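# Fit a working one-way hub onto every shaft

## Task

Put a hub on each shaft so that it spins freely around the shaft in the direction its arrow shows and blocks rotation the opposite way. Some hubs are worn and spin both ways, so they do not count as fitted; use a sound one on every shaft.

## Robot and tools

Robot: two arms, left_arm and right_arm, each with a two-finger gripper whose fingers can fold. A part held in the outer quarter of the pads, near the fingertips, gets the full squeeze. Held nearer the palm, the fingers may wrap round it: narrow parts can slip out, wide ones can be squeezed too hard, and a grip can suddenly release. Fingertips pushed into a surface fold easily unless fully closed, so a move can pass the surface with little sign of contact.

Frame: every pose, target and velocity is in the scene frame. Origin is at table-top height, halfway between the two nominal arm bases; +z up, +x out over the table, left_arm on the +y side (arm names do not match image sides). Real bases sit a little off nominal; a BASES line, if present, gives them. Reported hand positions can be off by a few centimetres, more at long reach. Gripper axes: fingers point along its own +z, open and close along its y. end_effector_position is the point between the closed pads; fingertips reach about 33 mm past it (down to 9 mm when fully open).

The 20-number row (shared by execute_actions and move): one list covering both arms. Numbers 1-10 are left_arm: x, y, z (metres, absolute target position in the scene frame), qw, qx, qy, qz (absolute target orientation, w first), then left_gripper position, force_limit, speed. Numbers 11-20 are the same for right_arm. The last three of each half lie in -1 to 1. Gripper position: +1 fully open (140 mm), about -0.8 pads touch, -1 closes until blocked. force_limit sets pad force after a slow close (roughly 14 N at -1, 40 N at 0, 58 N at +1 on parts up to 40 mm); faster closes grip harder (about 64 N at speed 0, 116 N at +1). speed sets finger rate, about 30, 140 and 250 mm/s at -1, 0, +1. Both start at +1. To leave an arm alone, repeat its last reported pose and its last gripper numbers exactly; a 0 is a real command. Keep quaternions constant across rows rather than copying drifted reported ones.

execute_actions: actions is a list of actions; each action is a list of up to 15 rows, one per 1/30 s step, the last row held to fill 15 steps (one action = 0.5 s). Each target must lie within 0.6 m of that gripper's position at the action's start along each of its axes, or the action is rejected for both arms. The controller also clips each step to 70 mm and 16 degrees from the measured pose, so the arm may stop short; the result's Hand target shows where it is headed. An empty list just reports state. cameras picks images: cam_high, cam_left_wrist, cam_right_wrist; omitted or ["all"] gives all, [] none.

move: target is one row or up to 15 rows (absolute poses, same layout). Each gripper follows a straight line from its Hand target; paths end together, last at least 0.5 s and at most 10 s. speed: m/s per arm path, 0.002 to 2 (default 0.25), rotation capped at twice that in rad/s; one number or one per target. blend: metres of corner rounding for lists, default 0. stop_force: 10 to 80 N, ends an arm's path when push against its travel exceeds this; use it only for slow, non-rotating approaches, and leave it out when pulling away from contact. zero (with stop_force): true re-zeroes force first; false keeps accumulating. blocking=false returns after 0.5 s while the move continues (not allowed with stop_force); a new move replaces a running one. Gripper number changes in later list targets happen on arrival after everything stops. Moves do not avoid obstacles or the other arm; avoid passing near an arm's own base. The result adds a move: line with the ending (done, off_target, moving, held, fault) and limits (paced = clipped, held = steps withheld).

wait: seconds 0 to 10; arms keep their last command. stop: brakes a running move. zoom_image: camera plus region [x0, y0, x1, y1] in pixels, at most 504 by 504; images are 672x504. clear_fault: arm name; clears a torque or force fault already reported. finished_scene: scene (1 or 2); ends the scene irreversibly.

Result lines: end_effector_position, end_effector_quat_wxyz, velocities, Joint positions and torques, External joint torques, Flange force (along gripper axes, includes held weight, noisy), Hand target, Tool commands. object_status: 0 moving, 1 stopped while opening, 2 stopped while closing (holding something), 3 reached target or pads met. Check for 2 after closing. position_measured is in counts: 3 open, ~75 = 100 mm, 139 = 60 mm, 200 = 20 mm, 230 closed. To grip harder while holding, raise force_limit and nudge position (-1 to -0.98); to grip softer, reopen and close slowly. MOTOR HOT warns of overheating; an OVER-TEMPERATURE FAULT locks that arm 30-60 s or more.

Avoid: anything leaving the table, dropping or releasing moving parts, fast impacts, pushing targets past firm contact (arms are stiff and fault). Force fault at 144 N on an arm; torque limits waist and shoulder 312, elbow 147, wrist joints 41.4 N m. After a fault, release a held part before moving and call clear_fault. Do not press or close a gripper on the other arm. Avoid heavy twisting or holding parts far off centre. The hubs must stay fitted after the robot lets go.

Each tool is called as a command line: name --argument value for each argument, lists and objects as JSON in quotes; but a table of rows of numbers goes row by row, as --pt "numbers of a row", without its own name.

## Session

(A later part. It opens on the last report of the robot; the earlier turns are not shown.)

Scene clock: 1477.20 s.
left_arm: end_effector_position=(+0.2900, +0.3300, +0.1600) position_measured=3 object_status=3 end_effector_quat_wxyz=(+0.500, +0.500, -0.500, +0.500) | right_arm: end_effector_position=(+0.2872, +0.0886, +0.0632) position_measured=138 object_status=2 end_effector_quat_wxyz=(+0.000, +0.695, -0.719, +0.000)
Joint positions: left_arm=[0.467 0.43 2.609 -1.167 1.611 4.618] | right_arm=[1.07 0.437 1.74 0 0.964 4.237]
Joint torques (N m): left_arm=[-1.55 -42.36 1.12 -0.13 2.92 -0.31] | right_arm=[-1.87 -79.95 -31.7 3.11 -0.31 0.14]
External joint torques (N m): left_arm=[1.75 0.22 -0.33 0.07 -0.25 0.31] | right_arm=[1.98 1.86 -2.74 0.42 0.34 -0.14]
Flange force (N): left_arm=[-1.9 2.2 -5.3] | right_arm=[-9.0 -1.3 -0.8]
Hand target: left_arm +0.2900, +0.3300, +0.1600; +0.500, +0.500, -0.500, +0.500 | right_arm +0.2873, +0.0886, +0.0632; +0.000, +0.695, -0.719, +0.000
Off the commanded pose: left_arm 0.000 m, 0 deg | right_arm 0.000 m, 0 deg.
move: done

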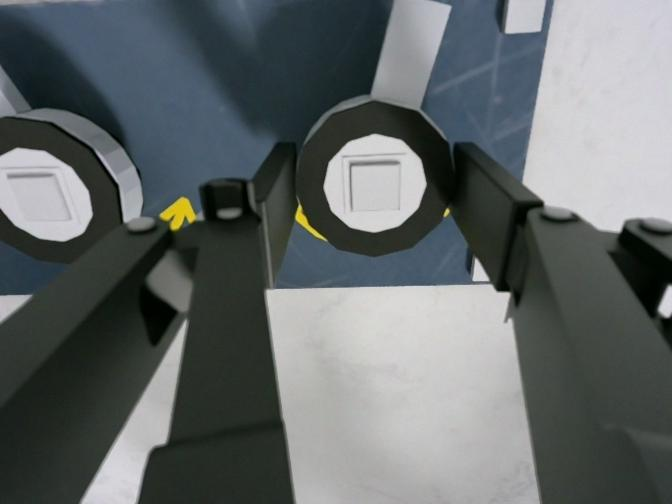

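execute_actions --actions '[[[0.29,0.33,0.16,0.5,0.5,-0.5,0.5,1,1,1,0.2873,0.0886,0.0632,0,0.6947,-0.7193,0,0.3,-1,-0.8]],[[0.29,0.33,0.16,0.5,0.5,-0.5,0.5,1,1,1,0.2873,0.0886,0.0632,0,0.6947,-0.7193,0,0.3,-1,-0.8]]]' --cameras '[]'

move --pt "0.29 0.33 0.16 0.5 0.5 -0.5 0.5 1 1 1 0.2873 0.0886 0.13 0 0.6947 -0.7193 0 0.3 -1 -0.8" --pt "0.29 0.33 0.16 0.5 0.5 -0.5 0.5 1 1 1 0.474 -0.183 0.13 0 0.7071 -0.7071 0 0.3 -1 -0.8" --pt "0.54 0.33 0.16 0.5 0.5 -0.5 0.5 1 1 1 0.474 -0.183 0.06 0 0.7071 -0.7071 0 0.3 -1 -0.8" --speed '[0.1,0.25,0.15]' --cameras '["cam_right_wrist","cam_high"]'

zoom_image --camera "cam_right_wrist" --region '[290, 90, 470, 240]'

Scene clock: 1493.93 s.
left_arm: end_effector_position=(+0.2900, +0.3300, +0.1600) position_measured=3 object_status=3 end_effector_quat_wxyz=(+0.500, +0.500, -0.500, +0.500) | right_arm: end_effector_position=(+0.2873, +0.0886, +0.0632) position_measured=91 object_status=3 end_effector_quat_wxyz=(+0.000, +0.695, -0.719, +0.000)
Joint positions: left_arm=[0.467 0.43 2.609 -1.167 1.611 4.618] | right_arm=[1.07 0.437 1.74 0 0.964 4.237]
Joint torques (N m): left_arm=[-1.67 -42.82 1.19 -0.09 3.08 -0.29] | right_arm=[-2.83 -79.93 -31.88 2.95 -0.36 0.49]
External joint torques (N m): left_arm=[1.78 1.06 -0.43 0.03 -0.42 0.29] | right_arm=[3.03 1.85 -2.58 0.58 0.38 -0.49]
External joint torques at the end of the 1st action: left_arm=[1.45 0.93 -0.54 0.08 -0.3 0.22] | right_arm=[2.96 1.88 -2.62 0.58 0.45 -0.57]
Flange force (N): left_arm=[-4.7 1.8 -5.4] | right_arm=[-9.1 -0.3 -0.7]
Flange force at the end of the 1st action (N): left_arm=[-3.9 1.2 -4.8] | right_arm=[-9.2 -0.5 -0.9]
Hand target: left_arm +0.2900, +0.3300, +0.1600; +0.500, +0.500, -0.500, +0.500 | right_arm +0.2873, +0.0886, +0.0632; +0.000, +0.695, -0.719, +0.000
Off the commanded pose: left_arm 0.000 m, 0 deg | right_arm 0.000 m, 0 deg.

Scene clock: 1498.17 s.
left_arm: end_effector_position=(+0.5399, +0.3300, +0.1600) position_measured=3 object_status=3 end_effector_quat_wxyz=(+0.500, +0.500, -0.500, +0.500) | right_arm: end_effector_position=(+0.4740, -0.1830, +0.0600) position_measured=91 object_status=3 end_effector_quat_wxyz=(+0.000, +0.707, -0.707, +0.000)
Joint positions: left_arm=[0.287 0.566 2.18 -1.362 1.657 4.326] | right_arm=[0.589 0.319 1.925 0 0.897 3.722]
Joint torques (N m): left_arm=[-1.42 -67.8 -11.87 -0.72 2.8 -0.33] | right_arm=[-2.79 -67.13 -30.61 2.84 -0.4 0.47]
External joint torques (N m): left_arm=[1.79 1.34 0.41 0.07 -0.32 0.33] | right_arm=[3.11 1.98 -2.03 0.5 0.43 -0.47]
Flange force (N): left_arm=[-3.2 1.0 -3.1] | right_arm=[-7.6 -3.2 -0.1]
Hand target: left_arm +0.5400, +0.3300, +0.1600; +0.500, +0.500, -0.500, +0.500 | right_arm +0.4740, -0.1830, +0.0600; +0.000, +0.707, -0.707, +0.000
Off the commanded pose: left_arm 0.000 m, 0 deg | right_arm 0.000 m, 0 deg.
move: done
Images, in order (width x height): cam_high 672x504, cam_right_wrist 672x504.

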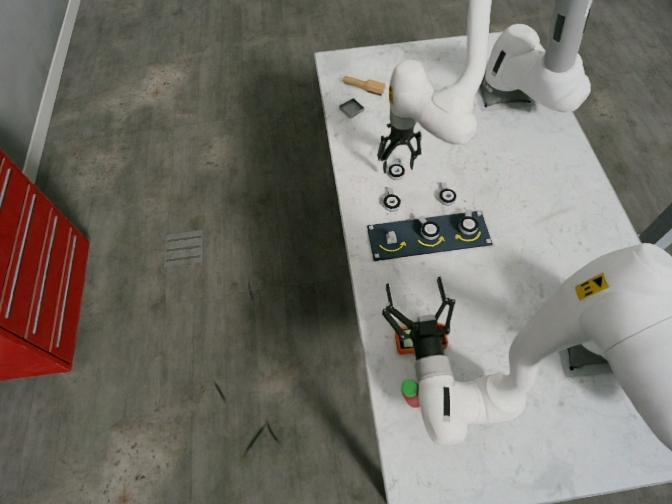

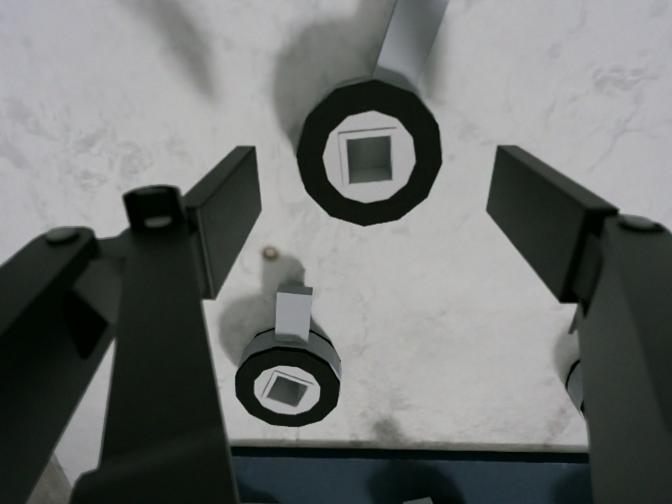

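Scaled by 2.800 from the camera's image (finer frame: 960x720).

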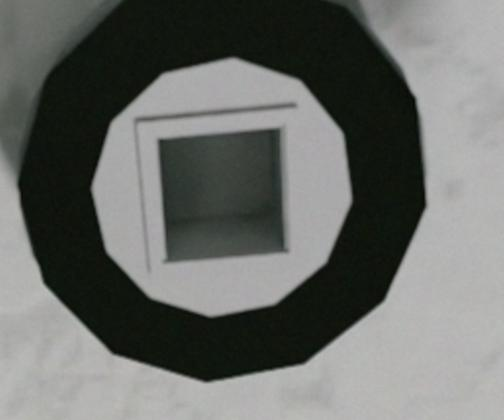

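move --pt "0.54 0.33 0.16 0.5 0.5 -0.5 0.5 1 1 1 0.4765 -0.1876 0.06 0 0.7071 -0.7071 0 0.3 -1 -0.8" --pt "0.54 0.33 0.16 0.5 0.5 -0.5 0.5 1 1 1 0.4765 -0.1876 0.041 0 0.7071 -0.7071 0 0.3 -1 -0.8" --speed 0.06 --cameras '[]'

execute_actions --actions '[[[0.54,0.33,0.16,0.5,0.5,-0.5,0.5,1,1,1,0.4765,-0.1876,0.041,0,0.7071,-0.7071,0,-1,0,-1]],[[0.54,0.33,0.16,0.5,0.5,-0.5,0.5,1,1,1,0.4765,-0.1876,0.041,0,0.7071,-0.7071,0,-1,0,-1]],[[0.54,0.33,0.16,0.5,0.5,-0.5,0.5,1,1,1,0.4765,-0.1876,0.041,0,0.7071,-0.7071,0,-1,0,-1]],[[0.54,0.33,0.16,0.5,0.5,-0.5,0.5,1,1,1,0.4765,-0.1876,0.041,0,0.7071,-0.7071,0,-0.98,1,-1]]]' --cameras '["cam_right_wrist"]'

zoom_image --camera "cam_right_wrist" --region '[290, 90, 470, 240]'

Scene clock: 1521.03 s.
left_arm: end_effector_position=(+0.5400, +0.3300, +0.1600) position_measured=3 object_status=3 end_effector_quat_wxyz=(+0.500, +0.500, -0.500, +0.500) | right_arm: end_effector_position=(+0.4765, -0.1876, +0.0411) position_measured=91 object_status=3 end_effector_quat_wxyz=(+0.000, +0.707, -0.707, +0.000)
Joint positions: left_arm=[0.287 0.566 2.18 -1.362 1.657 4.326] | right_arm=[0.581 0.339 1.94 0 0.862 3.713]
Joint torques (N m): left_arm=[-1.29 -67.3 -11.75 -0.69 2.79 -0.28] | right_arm=[-2.54 -66.82 -29.14 2.67 -0.63 0.5]
External joint torques (N m): left_arm=[1.49 1.46 0.43 0.04 -0.32 0.28] | right_arm=[2.74 0.59 -2.64 0.57 0.65 -0.5]
Flange force (N): left_arm=[-3.3 0.7 -2.5] | right_arm=[-6.7 -3.2 -2.3]
Hand target: left_arm +0.5400, +0.3300, +0.1600; +0.500, +0.500, -0.500, +0.500 | right_arm +0.4765, -0.1876, +0.0410; +0.000, +0.707, -0.707, +0.000
Off the commanded pose: left_arm 0.000 m, 0 deg | right_arm 0.000 m, 0 deg.
move: done

Scene clock: 1523.23 s.
left_arm: end_effector_position=(+0.5400, +0.3300, +0.1600) position_measured=3 object_status=3 end_effector_quat_wxyz=(+0.500, +0.500, -0.500, +0.500) | right_arm: end_effector_position=(+0.4765, -0.1876, +0.0410) position_measured=141 object_status=2 end_effector_quat_wxyz=(+0.000, +0.707, -0.707, +0.000)
Joint positions: left_arm=[0.287 0.566 2.18 -1.362 1.657 4.326] | right_arm=[0.581 0.339 1.94 0 0.862 3.713]
Joint torques (N m): left_arm=[-0.98 -68.25 -11.61 -0.71 2.82 -0.28] | right_arm=[-2.91 -53.62 -22.19 2.74 -2.09 0.47]
External joint torques (N m): left_arm=[1.18 1.86 0.2 0.06 -0.34 0.28] | right_arm=[3.28 -12.57 -9.6 0.52 2.1 -0.47]
External joint torques at the end of the 1st action: left_arm=[1.4 1.53 0.12 0.07 -0.33 0.38] | right_arm=[2.99 2.07 -2.67 0.55 0.39 -0.58]
External joint torques at the end of the 2nd action: left_arm=[1.7 1.28 0.13 0.11 -0.32 0.17] | right_arm=[2.27 1.19 -3.6 0.61 0.38 -0.5]
External joint torques at the end of the 3rd action: left_arm=[1.61 1.52 0.1 0.06 -0.35 0.29] | right_arm=[2.78 -8.04 -7.41 0.54 1.65 -0.58]
Flange force (N): left_arm=[-4.0 -0.1 -2.2] | right_arm=[-5.8 -0.5 -24.5]
Flange force at the end of the 1st action (N): left_arm=[-3.6 0.2 -2.6] | right_arm=[-8.0 -4.6 -0.2]
Flange force at the end of the 2nd action (N): left_arm=[-2.8 0.3 -3.1] | right_arm=[-7.6 -5.6 -1.8]
Flange force at the end of the 3rd action (N): left_arm=[-3.4 0.1 -2.9] | right_arm=[-5.8 -2.1 -17.1]
Hand target: left_arm +0.5400, +0.3300, +0.1600; +0.500, +0.500, -0.500, +0.500 | right_arm +0.4765, -0.1876, +0.0410; +0.000, +0.707, -0.707, +0.000
Off the commanded pose: left_arm 0.000 m, 0 deg | right_arm 0.000 m, 0 deg.

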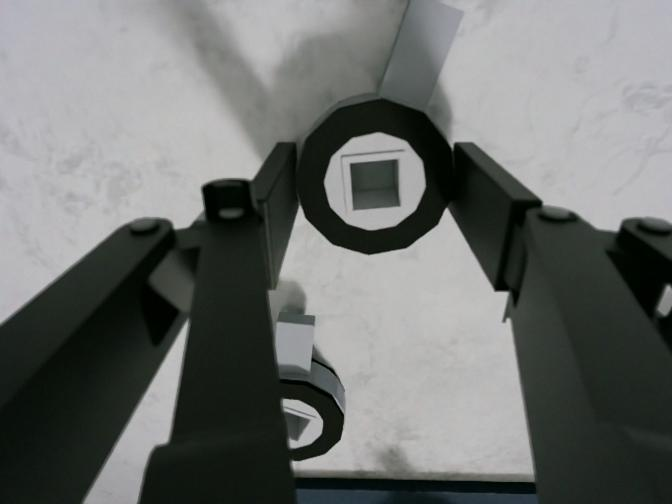

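Scaled by 2.800 from the camera's image (finer frame: 960x720).

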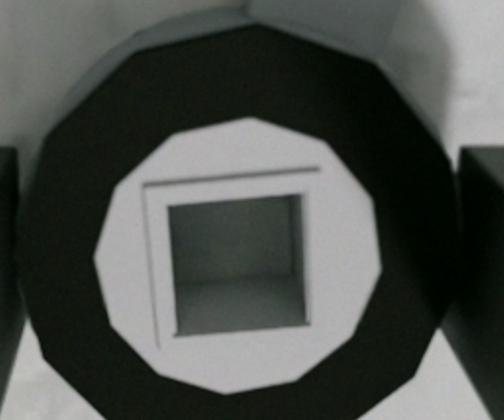

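move --pt "0.54 0.33 0.16 0.5 0.5 -0.5 0.5 1 1 1 0.4765 -0.1876 0.135 0 0.7071 -0.7071 0 -0.98 1 -1" --pt "0.54 0.33 0.16 0.5 0.5 -0.5 0.5 1 1 1 0.5469 0.0885 0.135 0 0.7071 -0.7071 0 -0.98 1 -1" --pt "0.54 0.33 0.16 0.5 0.5 -0.5 0.5 1 1 1 0.5469 0.0885 0.0905 0 0.7071 -0.7071 0 -0.98 1 -1" --speed '[0.12,0.2,0.08]' --cameras '["cam_right_wrist","cam_left_wrist"]'

zoom_image --camera "cam_right_wrist" --region '[345, 160, 405, 220]'

zoom_image --camera "cam_left_wrist" --region '[300, 180, 400, 280]'

Scene clock: 1535.07 s.
left_arm: end_effector_position=(+0.5400, +0.3300, +0.1600) position_measured=3 object_status=3 end_effector_quat_wxyz=(+0.500, +0.500, -0.500, +0.500) | right_arm: end_effector_position=(+0.5469, +0.0885, +0.0906) position_measured=141 object_status=2 end_effector_quat_wxyz=(+0.000, +0.707, -0.707, +0.000)
Joint positions: left_arm=[0.287 0.566 2.18 -1.362 1.657 4.326] | right_arm=[0.807 0.622 1.38 0 1.14 3.94]
Joint torques (N m): left_arm=[-1.18 -68.1 -11.47 -0.76 2.83 -0.19] | right_arm=[-2.84 -103.32 -37.52 3.22 -0.38 0.55]
External joint torques (N m): left_arm=[1.49 1.5 -0.01 0.1 -0.34 0.19] | right_arm=[3.29 5.06 -0.49 0.67 0.41 -0.55]
Flange force (N): left_arm=[-3.2 -0.2 -2.9] | right_arm=[-9.1 -3.9 2.5]
Hand target: left_arm +0.5400, +0.3300, +0.1600; +0.500, +0.500, -0.500, +0.500 | right_arm +0.5469, +0.0885, +0.0905; +0.000, +0.707, -0.707, +0.000
Off the commanded pose: left_arm 0.000 m, 0 deg | right_arm 0.000 m, 0 deg.
move: done
Images, in order (width x height): cam_left_wrist 672x504, cam_right_wrist 672x504.

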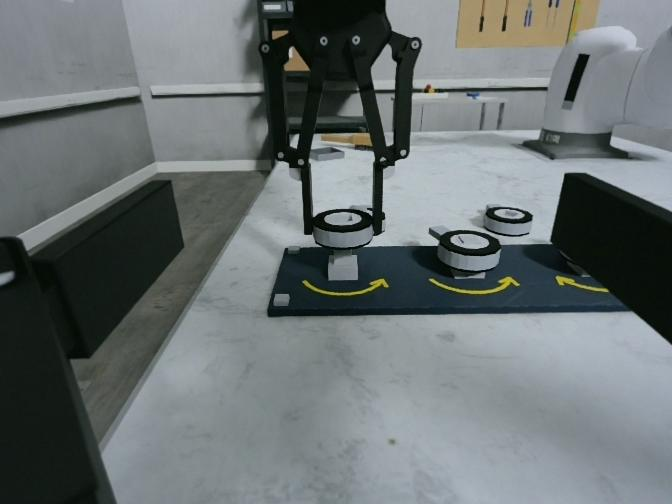

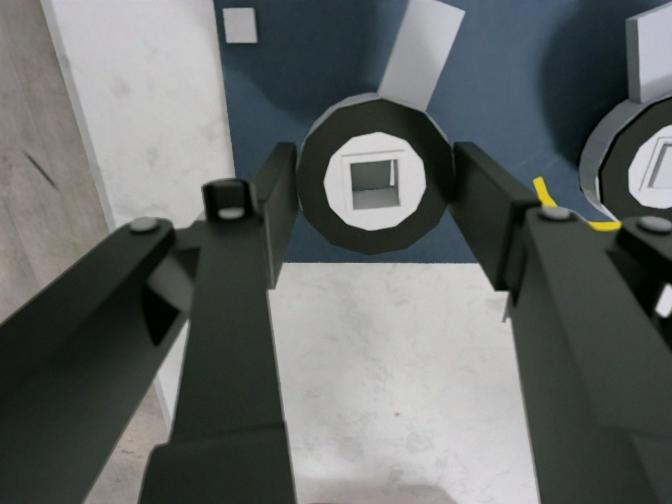

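Scaled by 8.400 from the camera's image (finer frame: 960x720).

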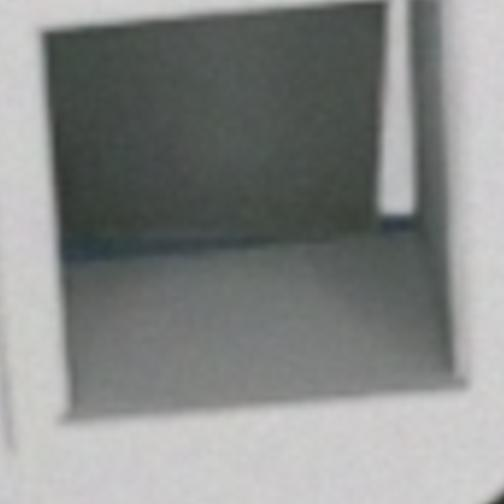

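Scaled by 5.040 from the camera's image (finer frame: 960x720).

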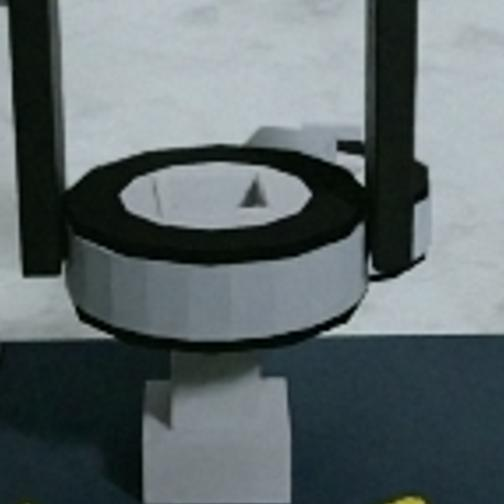

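move --target '[0.54,0.33,0.16,0.5,0.5,-0.5,0.5,1,1,1,0.5474,0.0891,0.0905,0,0.6788,-0.7343,0,-0.98,1,-1]' --cameras '["cam_right_wrist","cam_left_wrist"]'

zoom_image --camera "cam_right_wrist" --region '[345, 160, 405, 220]'

zoom_image --camera "cam_left_wrist" --region '[300, 180, 400, 280]'

Scene clock: 1552.77 s.
left_arm: end_effector_position=(+0.5400, +0.3300, +0.1600) position_measured=3 object_status=3 end_effector_quat_wxyz=(+0.500, +0.500, -0.500, +0.500) | right_arm: end_effector_position=(+0.5474, +0.0891, +0.0905) position_measured=141 object_status=2 end_effector_quat_wxyz=(+0.000, +0.679, -0.734, +0.000)
Joint positions: left_arm=[0.287 0.566 2.18 -1.362 1.657 4.326] | right_arm=[0.807 0.623 1.378 0 1.141 4.018]
Joint torques (N m): left_arm=[-1.52 -67.66 -11.83 -0.66 2.84 -0.29] | right_arm=[-3.05 -102.79 -37.06 3.28 -0.28 0.58]
External joint torques (N m): left_arm=[1.72 1.02 0.4 0.01 -0.35 0.29] | right_arm=[3.27 4.41 -1.01 0.62 0.31 -0.58]
Flange force (N): left_arm=[-2.5 1.1 -2.8] | right_arm=[-9.5 -3.4 1.8]
Hand target: left_arm +0.5400, +0.3300, +0.1600; +0.500, +0.500, -0.500, +0.500 | right_arm +0.5474, +0.0891, +0.0905; +0.000, +0.679, -0.734, +0.000
Off the commanded pose: left_arm 0.000 m, 0 deg | right_arm 0.000 m, 0 deg.
move: done
Images, in order (width x height): cam_left_wrist 672x504, cam_right_wrist 672x504.

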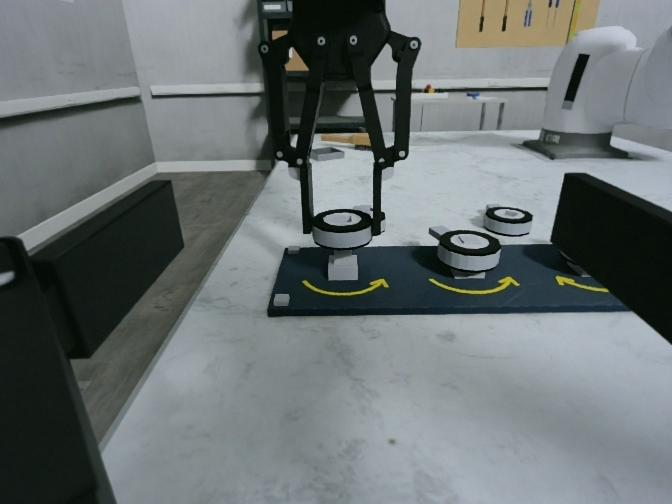

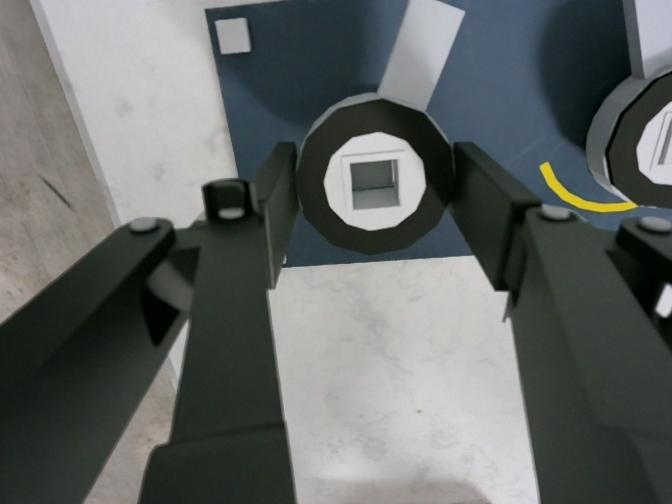

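Scaled by 8.400 from the camera's image (finer frame: 960x720).

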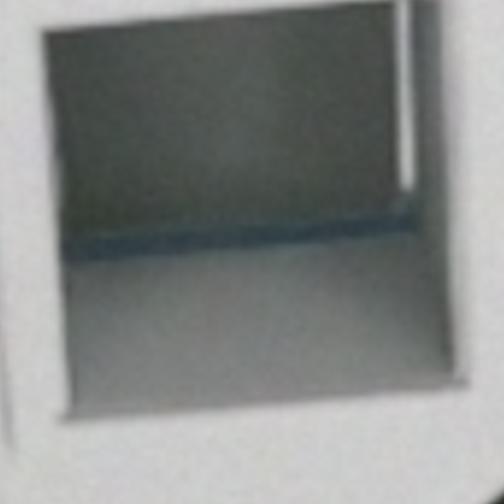

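Scaled by 5.040 from the camera's image (finer frame: 960x720).

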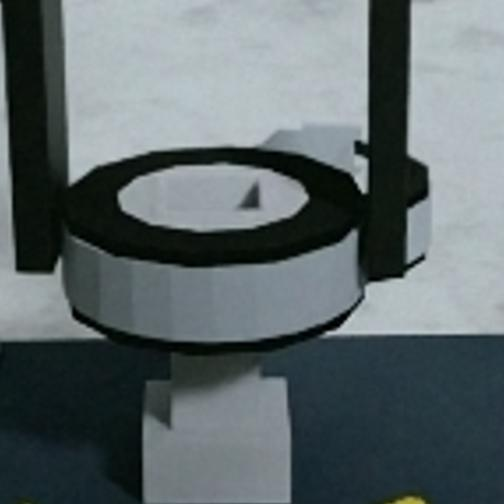

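move --target '[0.54,0.33,0.16,0.5,0.5,-0.5,0.5,1,1,1,0.5474,0.0893,0.07,0,0.6788,-0.7343,0,-0.98,1,-1]' --speed 0.01 --stop_force 10 --cameras '[]'

move --target '[0.54,0.33,0.16,0.5,0.5,-0.5,0.5,1,1,1,0.5474,0.0893,0.052,0,0.6788,-0.7343,0,-0.98,1,-1]' --speed 0.006 --stop_force 14 --cameras '["cam_right_wrist"]'

Scene clock: 1564.13 s.
left_arm: end_effector_position=(+0.5400, +0.3300, +0.1600) position_measured=3 object_status=3 end_effector_quat_wxyz=(+0.500, +0.500, -0.500, +0.500) | right_arm: end_effector_position=(+0.5474, +0.0893, +0.0700) position_measured=141 object_status=2 end_effector_quat_wxyz=(+0.000, +0.679, -0.734, +0.000)
Joint positions: left_arm=[0.287 0.566 2.18 -1.362 1.657 4.326] | right_arm=[0.808 0.638 1.393 0 1.111 4.018]
Joint torques (N m): left_arm=[-1.6 -68.22 -11.81 -0.72 2.73 -0.28] | right_arm=[-2.89 -102.49 -35.72 3.22 -0.12 0.52]
External joint torques (N m): left_arm=[1.83 1.85 0.36 0.07 -0.25 0.27] | right_arm=[3.68 3.47 -1.76 0.62 0.15 -0.52]
Flange force (N): left_arm=[-4.0 0.4 -3.3] | right_arm=[-10.1 -3.1 1.0]
Hand target: left_arm +0.5400, +0.3300, +0.1600; +0.500, +0.500, -0.500, +0.500 | right_arm +0.5474, +0.0893, +0.0700; +0.000, +0.679, -0.734, +0.000
Off the commanded pose: left_arm 0.000 m, 0 deg | right_arm 0.000 m, 0 deg.
move: done

Scene clock: 1565.80 s.
left_arm: end_effector_position=(+0.5400, +0.3300, +0.1600) position_measured=3 object_status=3 end_effector_quat_wxyz=(+0.500, +0.500, -0.500, +0.500) | right_arm: end_effector_position=(+0.5474, +0.0893, +0.0639) position_measured=141 object_status=2 end_effector_quat_wxyz=(+0.000, +0.679, -0.734, +0.000)
Joint positions: left_arm=[0.287 0.566 2.18 -1.362 1.657 4.326] | right_arm=[0.808 0.642 1.397 0 1.102 4.018]
Joint torques (N m): left_arm=[-1.94 -67.55 -11.63 -0.8 2.8 -0.27] | right_arm=[-2.65 -82.25 -27.1 3.26 -2.61 0.44]
External joint torques (N m): left_arm=[2.23 1.16 0.19 0.15 -0.32 0.27] | right_arm=[2.68 -16.97 -10.26 0.56 2.63 -0.44]
Flange force (N): left_arm=[-2.7 0.8 -4.1] | right_arm=[-5.0 -0.6 -23.7]
Hand target: left_arm +0.5400, +0.3300, +0.1600; +0.500, +0.500, -0.500, +0.500 | right_arm +0.5474, +0.0893, +0.0639; +0.000, +0.679, -0.734, +0.000
Off the commanded pose: left_arm 0.000 m, 0 deg | right_arm 0.012 m, 0 deg.
move: contact (right_arm)

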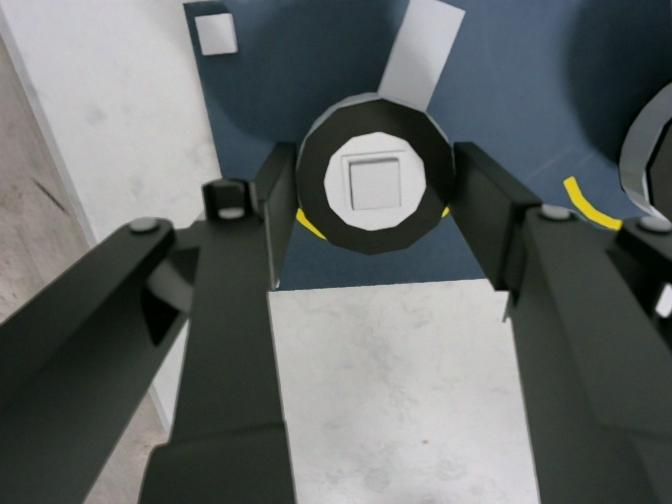

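execute_actions --actions '[[[0.54,0.33,0.16,0.5,0.5,-0.5,0.5,1,1,1,0.5474,0.0893,0.0639,0,0.6788,-0.7343,0,0.17,-1,-1]],[[0.54,0.33,0.16,0.5,0.5,-0.5,0.5,1,1,1,0.5474,0.0893,0.0639,0,0.6788,-0.7343,0,0.17,-1,-1]],[[0.54,0.33,0.16,0.5,0.5,-0.5,0.5,1,1,1,0.5472,0.0891,0.0636,0,0.6788,-0.7343,0,-1,-1,-1]],[[0.54,0.33,0.16,0.5,0.5,-0.5,0.5,1,1,1,0.5472,0.0891,0.0636,0,0.6788,-0.7343,0,-1,-1,-1]],[[0.54,0.33,0.16,0.5,0.5,-0.5,0.5,1,1,1,0.5472,0.0891,0.0636,0,0.6788,-0.7343,0,-1,-1,-1]]]' --cameras '["cam_right_wrist"]'

move --target '[0.54,0.33,0.16,0.5,0.5,-0.5,0.5,1,1,1,0.5472,0.0891,0.0636,0,0.8216,-0.57,0,-1,-1,-1]' --speed 0.1 --cameras '["cam_right_wrist"]'

move --target '[0.54,0.33,0.16,0.5,0.5,-0.5,0.5,1,1,1,0.5472,0.0891,0.0636,0,0.6788,-0.7343,0,-1,-1,-1]' --speed 0.1 --cameras '["cam_right_wrist"]'

Scene clock: 1582.43 s.
left_arm: end_effector_position=(+0.5400, +0.3300, +0.1600) position_measured=3 object_status=3 end_effector_quat_wxyz=(+0.500, +0.500, -0.500, +0.500) | right_arm: end_effector_position=(+0.5472, +0.0891, +0.0636) position_measured=138 object_status=2 end_effector_quat_wxyz=(+0.000, +0.679, -0.734, +0.000)
Joint positions: left_arm=[0.287 0.566 2.18 -1.362 1.657 4.326] | right_arm=[0.808 0.642 1.398 0 1.101 4.018]
Joint torques (N m): left_arm=[-1.18 -68 -11.76 -0.7 2.8 -0.28] | right_arm=[3.22 -99.79 -32.46 4.99 0.53 0.41]
External joint torques (N m): left_arm=[1.41 1.75 0.34 0.05 -0.33 0.28] | right_arm=[-3.42 0.74 -4.84 -1.19 -0.51 -0.41]
External joint torques at the end of the 1st action: left_arm=[1.37 1.2 0.29 0.05 -0.27 0.26] | right_arm=[3.28 1.92 -2.46 0.63 0.34 -0.47]
External joint torques at the end of the 2nd action: left_arm=[2.21 2.11 0.2 0.06 -0.29 0.22] | right_arm=[2.84 1.45 -2.57 0.53 0.37 -0.46]
External joint torques at the end of the 3rd action: left_arm=[1.98 1.76 0.11 0.04 -0.37 0.26] | right_arm=[2.96 1.74 -2.62 0.56 0.36 -0.51]
External joint torques at the end of the 4th action: left_arm=[2.08 1.69 0.27 0.06 -0.37 0.24] | right_arm=[-2.44 -0.23 -4.51 -1.18 -0.28 -0.41]
Flange force (N): left_arm=[-3.8 0.3 -2.5] | right_arm=[-7.4 -11.2 -2.2]
Flange force at the end of the 1st action (N): left_arm=[-2.8 0.6 -2.4] | right_arm=[-9.6 -3.3 -0.8]
Flange force at the end of the 2nd action (N): left_arm=[-4.4 0.0 -4.1] | right_arm=[-8.9 -3.4 -1.3]
Flange force at the end of the 3rd action (N): left_arm=[-3.8 0.1 -3.6] | right_arm=[-9.4 -3.7 -1.1]
Flange force at the end of the 4th action (N): left_arm=[-3.7 0.5 -3.7] | right_arm=[-6.5 -9.1 -3.0]
Hand target: left_arm +0.5400, +0.3300, +0.1600; +0.500, +0.500, -0.500, +0.500 | right_arm +0.5472, +0.0891, +0.0636; +0.000, +0.679, -0.734, +0.000
Off the commanded pose: left_arm 0.000 m, 0 deg | right_arm 0.000 m, 0 deg.

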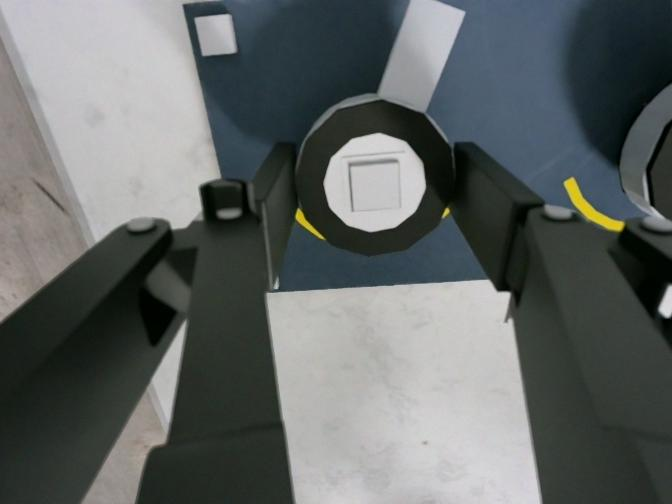

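Scene clock: 1585.03 s.
left_arm: end_effector_position=(+0.5400, +0.3300, +0.1600) position_measured=3 object_status=3 end_effector_quat_wxyz=(+0.500, +0.500, -0.500, +0.500) | right_arm: end_effector_position=(+0.5471, +0.0892, +0.0636) position_measured=138 object_status=2 end_effector_quat_wxyz=(+0.000, +0.822, -0.570, +0.000)
Joint positions: left_arm=[0.287 0.566 2.18 -1.362 1.657 4.326] | right_arm=[0.808 0.642 1.398 0 1.101 3.582]
Joint torques (N m): left_arm=[-1.2 -68.52 -11.73 -0.75 2.78 -0.31] | right_arm=[4.64 -99.23 -30.79 5.86 1.66 0.2]
External joint torques (N m): left_arm=[1.56 1.68 0.26 0.1 -0.29 0.31] | right_arm=[-4.18 -0.02 -6.57 -2.04 -1.65 -0.2]
Flange force (N): left_arm=[-3.7 0.3 -2.9] | right_arm=[-2.3 -15.4 -2.3]
Hand target: left_arm +0.5400, +0.3300, +0.1600; +0.500, +0.500, -0.500, +0.500 | right_arm +0.5472, +0.0891, +0.0636; +0.000, +0.822, -0.570, +0.000
Off the commanded pose: left_arm 0.000 m, 0 deg | right_arm 0.000 m, 0 deg.
move: done

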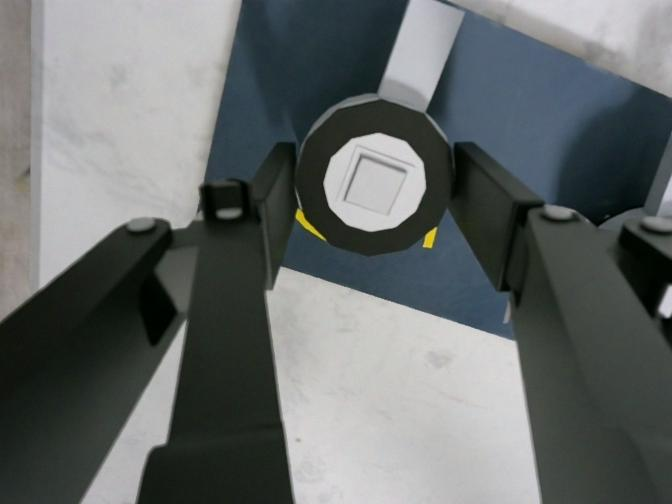

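Scene clock: 1587.63 s.
left_arm: end_effector_position=(+0.5400, +0.3300, +0.1600) position_measured=3 object_status=3 end_effector_quat_wxyz=(+0.500, +0.500, -0.500, +0.500) | right_arm: end_effector_position=(+0.5473, +0.0890, +0.0636) position_measured=138 object_status=2 end_effector_quat_wxyz=(+0.000, +0.679, -0.734, +0.000)
Joint positions: left_arm=[0.287 0.566 2.18 -1.362 1.657 4.326] | right_arm=[0.807 0.642 1.398 0 1.101 4.018]
Joint torques (N m): left_arm=[-1.37 -67.65 -11.8 -0.73 2.85 -0.13] | right_arm=[-1.49 -99.45 -31.47 3.88 1.41 0.85]
External joint torques (N m): left_arm=[1.7 1.16 0.43 0.09 -0.37 0.13] | right_arm=[1.34 0.39 -5.84 -0.07 -1.38 -0.85]
Flange force (N): left_arm=[-2.5 0.9 -2.9] | right_arm=[-11.4 -8.1 -1.9]
Hand target: left_arm +0.5400, +0.3300, +0.1600; +0.500, +0.500, -0.500, +0.500 | right_arm +0.5472, +0.0891, +0.0636; +0.000, +0.679, -0.734, +0.000
Off the commanded pose: left_arm 0.000 m, 0 deg | right_arm 0.000 m, 0 deg.
move: done

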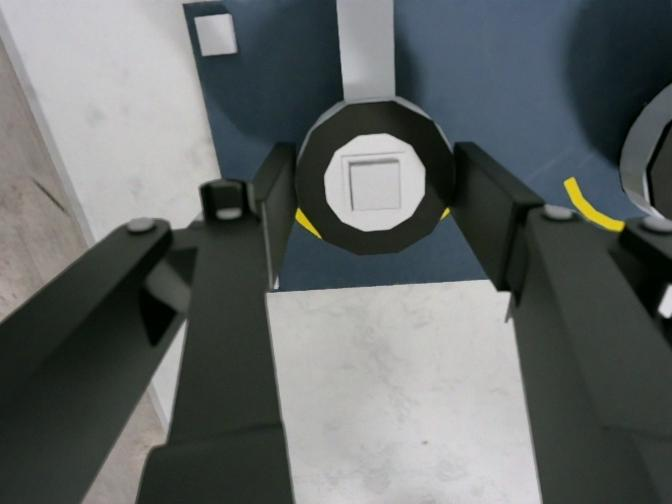

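execute_actions --actions '[[[0.54,0.33,0.16,0.5,0.5,-0.5,0.5,1,1,1,0.5472,0.0891,0.0636,0,0.6788,-0.7343,0,0.3,-1,-0.8]],[[0.54,0.33,0.16,0.5,0.5,-0.5,0.5,1,1,1,0.5472,0.0891,0.0636,0,0.6788,-0.7343,0,0.3,-1,-0.8]]]' --cameras '[]'

move --pt "0.54 0.33 0.16 0.5 0.5 -0.5 0.5 1 1 1 0.5472 0.0891 0.14 0 0.6788 -0.7343 0 0.3 -1 -0.8" --pt "0.42 0.33 0.16 0.5 0.5 -0.5 0.5 1 1 1 0.45 -0.1 0.2 0 0.7071 -0.7071 0 0.3 -1 -0.8" --speed '[0.1,0.2]'

zoom_image --camera "cam_left_wrist" --region '[170, 180, 490, 330]'

Scene clock: 1597.43 s.
left_arm: end_effector_position=(+0.5400, +0.3300, +0.1600) position_measured=3 object_status=3 end_effector_quat_wxyz=(+0.500, +0.500, -0.500, +0.500) | right_arm: end_effector_position=(+0.5472, +0.0891, +0.0636) position_measured=91 object_status=3 end_effector_quat_wxyz=(+0.000, +0.679, -0.734, +0.000)
Joint positions: left_arm=[0.287 0.566 2.18 -1.362 1.657 4.326] | right_arm=[0.808 0.642 1.398 0 1.101 4.018]
Joint torques (N m): left_arm=[-1.2 -67.95 -11.55 -0.67 2.85 -0.23] | right_arm=[-2.4 -100.89 -34.71 3.27 -0.36 0.48]
External joint torques (N m): left_arm=[1.4 1.4 0.05 0.02 -0.36 0.23] | right_arm=[2.82 1.79 -2.61 0.56 0.38 -0.48]
External joint torques at the end of the 1st action: left_arm=[1.38 1.93 0.04 0.05 -0.32 0.23] | right_arm=[2.84 1.46 -2.45 0.67 0.44 -0.53]
Flange force (N): left_arm=[-3.1 -0.1 -2.5] | right_arm=[-9.4 -3.8 -1.1]
Flange force at the end of the 1st action (N): left_arm=[-4.1 -0.5 -2.7] | right_arm=[-8.7 -3.3 -1.3]
Hand target: left_arm +0.5400, +0.3300, +0.1600; +0.500, +0.500, -0.500, +0.500 | right_arm +0.5472, +0.0891, +0.0636; +0.000, +0.679, -0.734, +0.000
Off the commanded pose: left_arm 0.000 m, 0 deg | right_arm 0.000 m, 0 deg.

Scene clock: 1599.80 s.
left_arm: end_effector_position=(+0.4200, +0.3300, +0.1600) position_measured=3 object_status=3 end_effector_quat_wxyz=(+0.500, +0.500, -0.500, +0.500) | right_arm: end_effector_position=(+0.4500, -0.0999, +0.1999) position_measured=91 object_status=3 end_effector_quat_wxyz=(+0.000, +0.707, -0.707, +0.000)
Joint positions: left_arm=[0.349 0.488 2.394 -1.292 1.644 4.463] | right_arm=[0.714 0.249 1.728 0 1.165 3.846]
Joint torques (N m): left_arm=[-1.52 -55.64 -6.27 -0.55 2.98 -0.36] | right_arm=[-2.93 -64.98 -35.24 3.43 -0.31 0.33]
External joint torques (N m): left_arm=[1.72 1.78 0.38 0.21 -0.39 0.35] | right_arm=[3.13 1.2 -3.21 0.5 0.33 -0.33]
Flange force (N): left_arm=[-5.2 1.4 -4.0] | right_arm=[-8.8 -3.2 -3.4]
Hand target: left_arm +0.4200, +0.3300, +0.1600; +0.500, +0.500, -0.500, +0.500 | right_arm +0.4500, -0.1000, +0.2000; +0.000, +0.707, -0.707, +0.000
Off the commanded pose: left_arm 0.000 m, 0 deg | right_arm 0.000 m, 0 deg.
move: done

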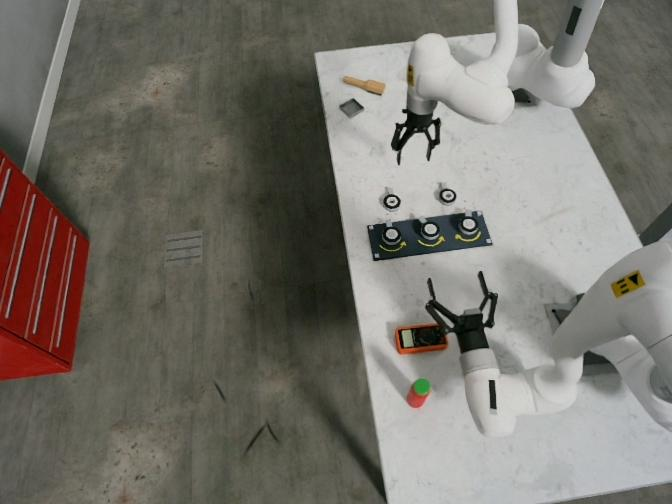

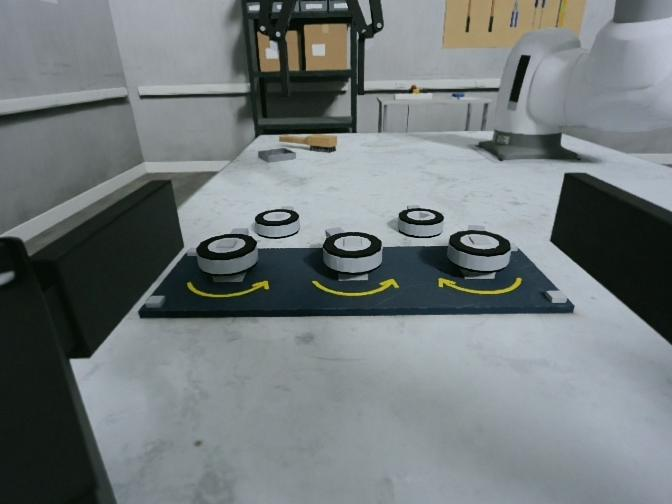

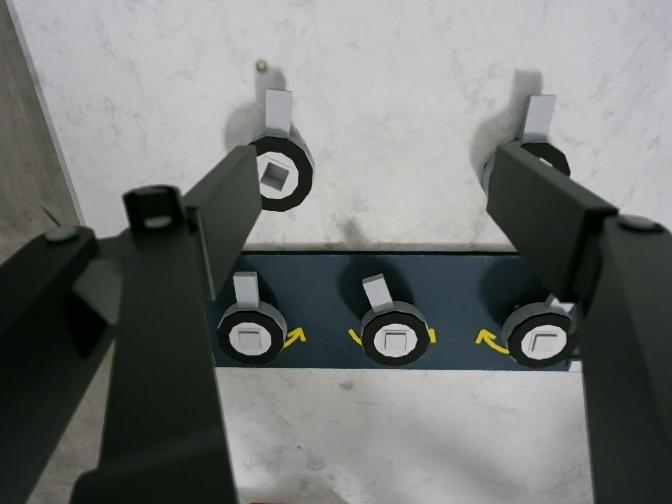

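Scaled by 1.575 from the camera's image (finer frame: 960x720).

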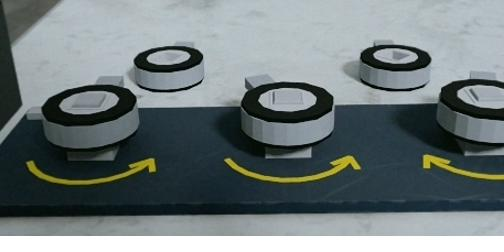

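finished_scene --scene 1

The scene is finished: the task was done.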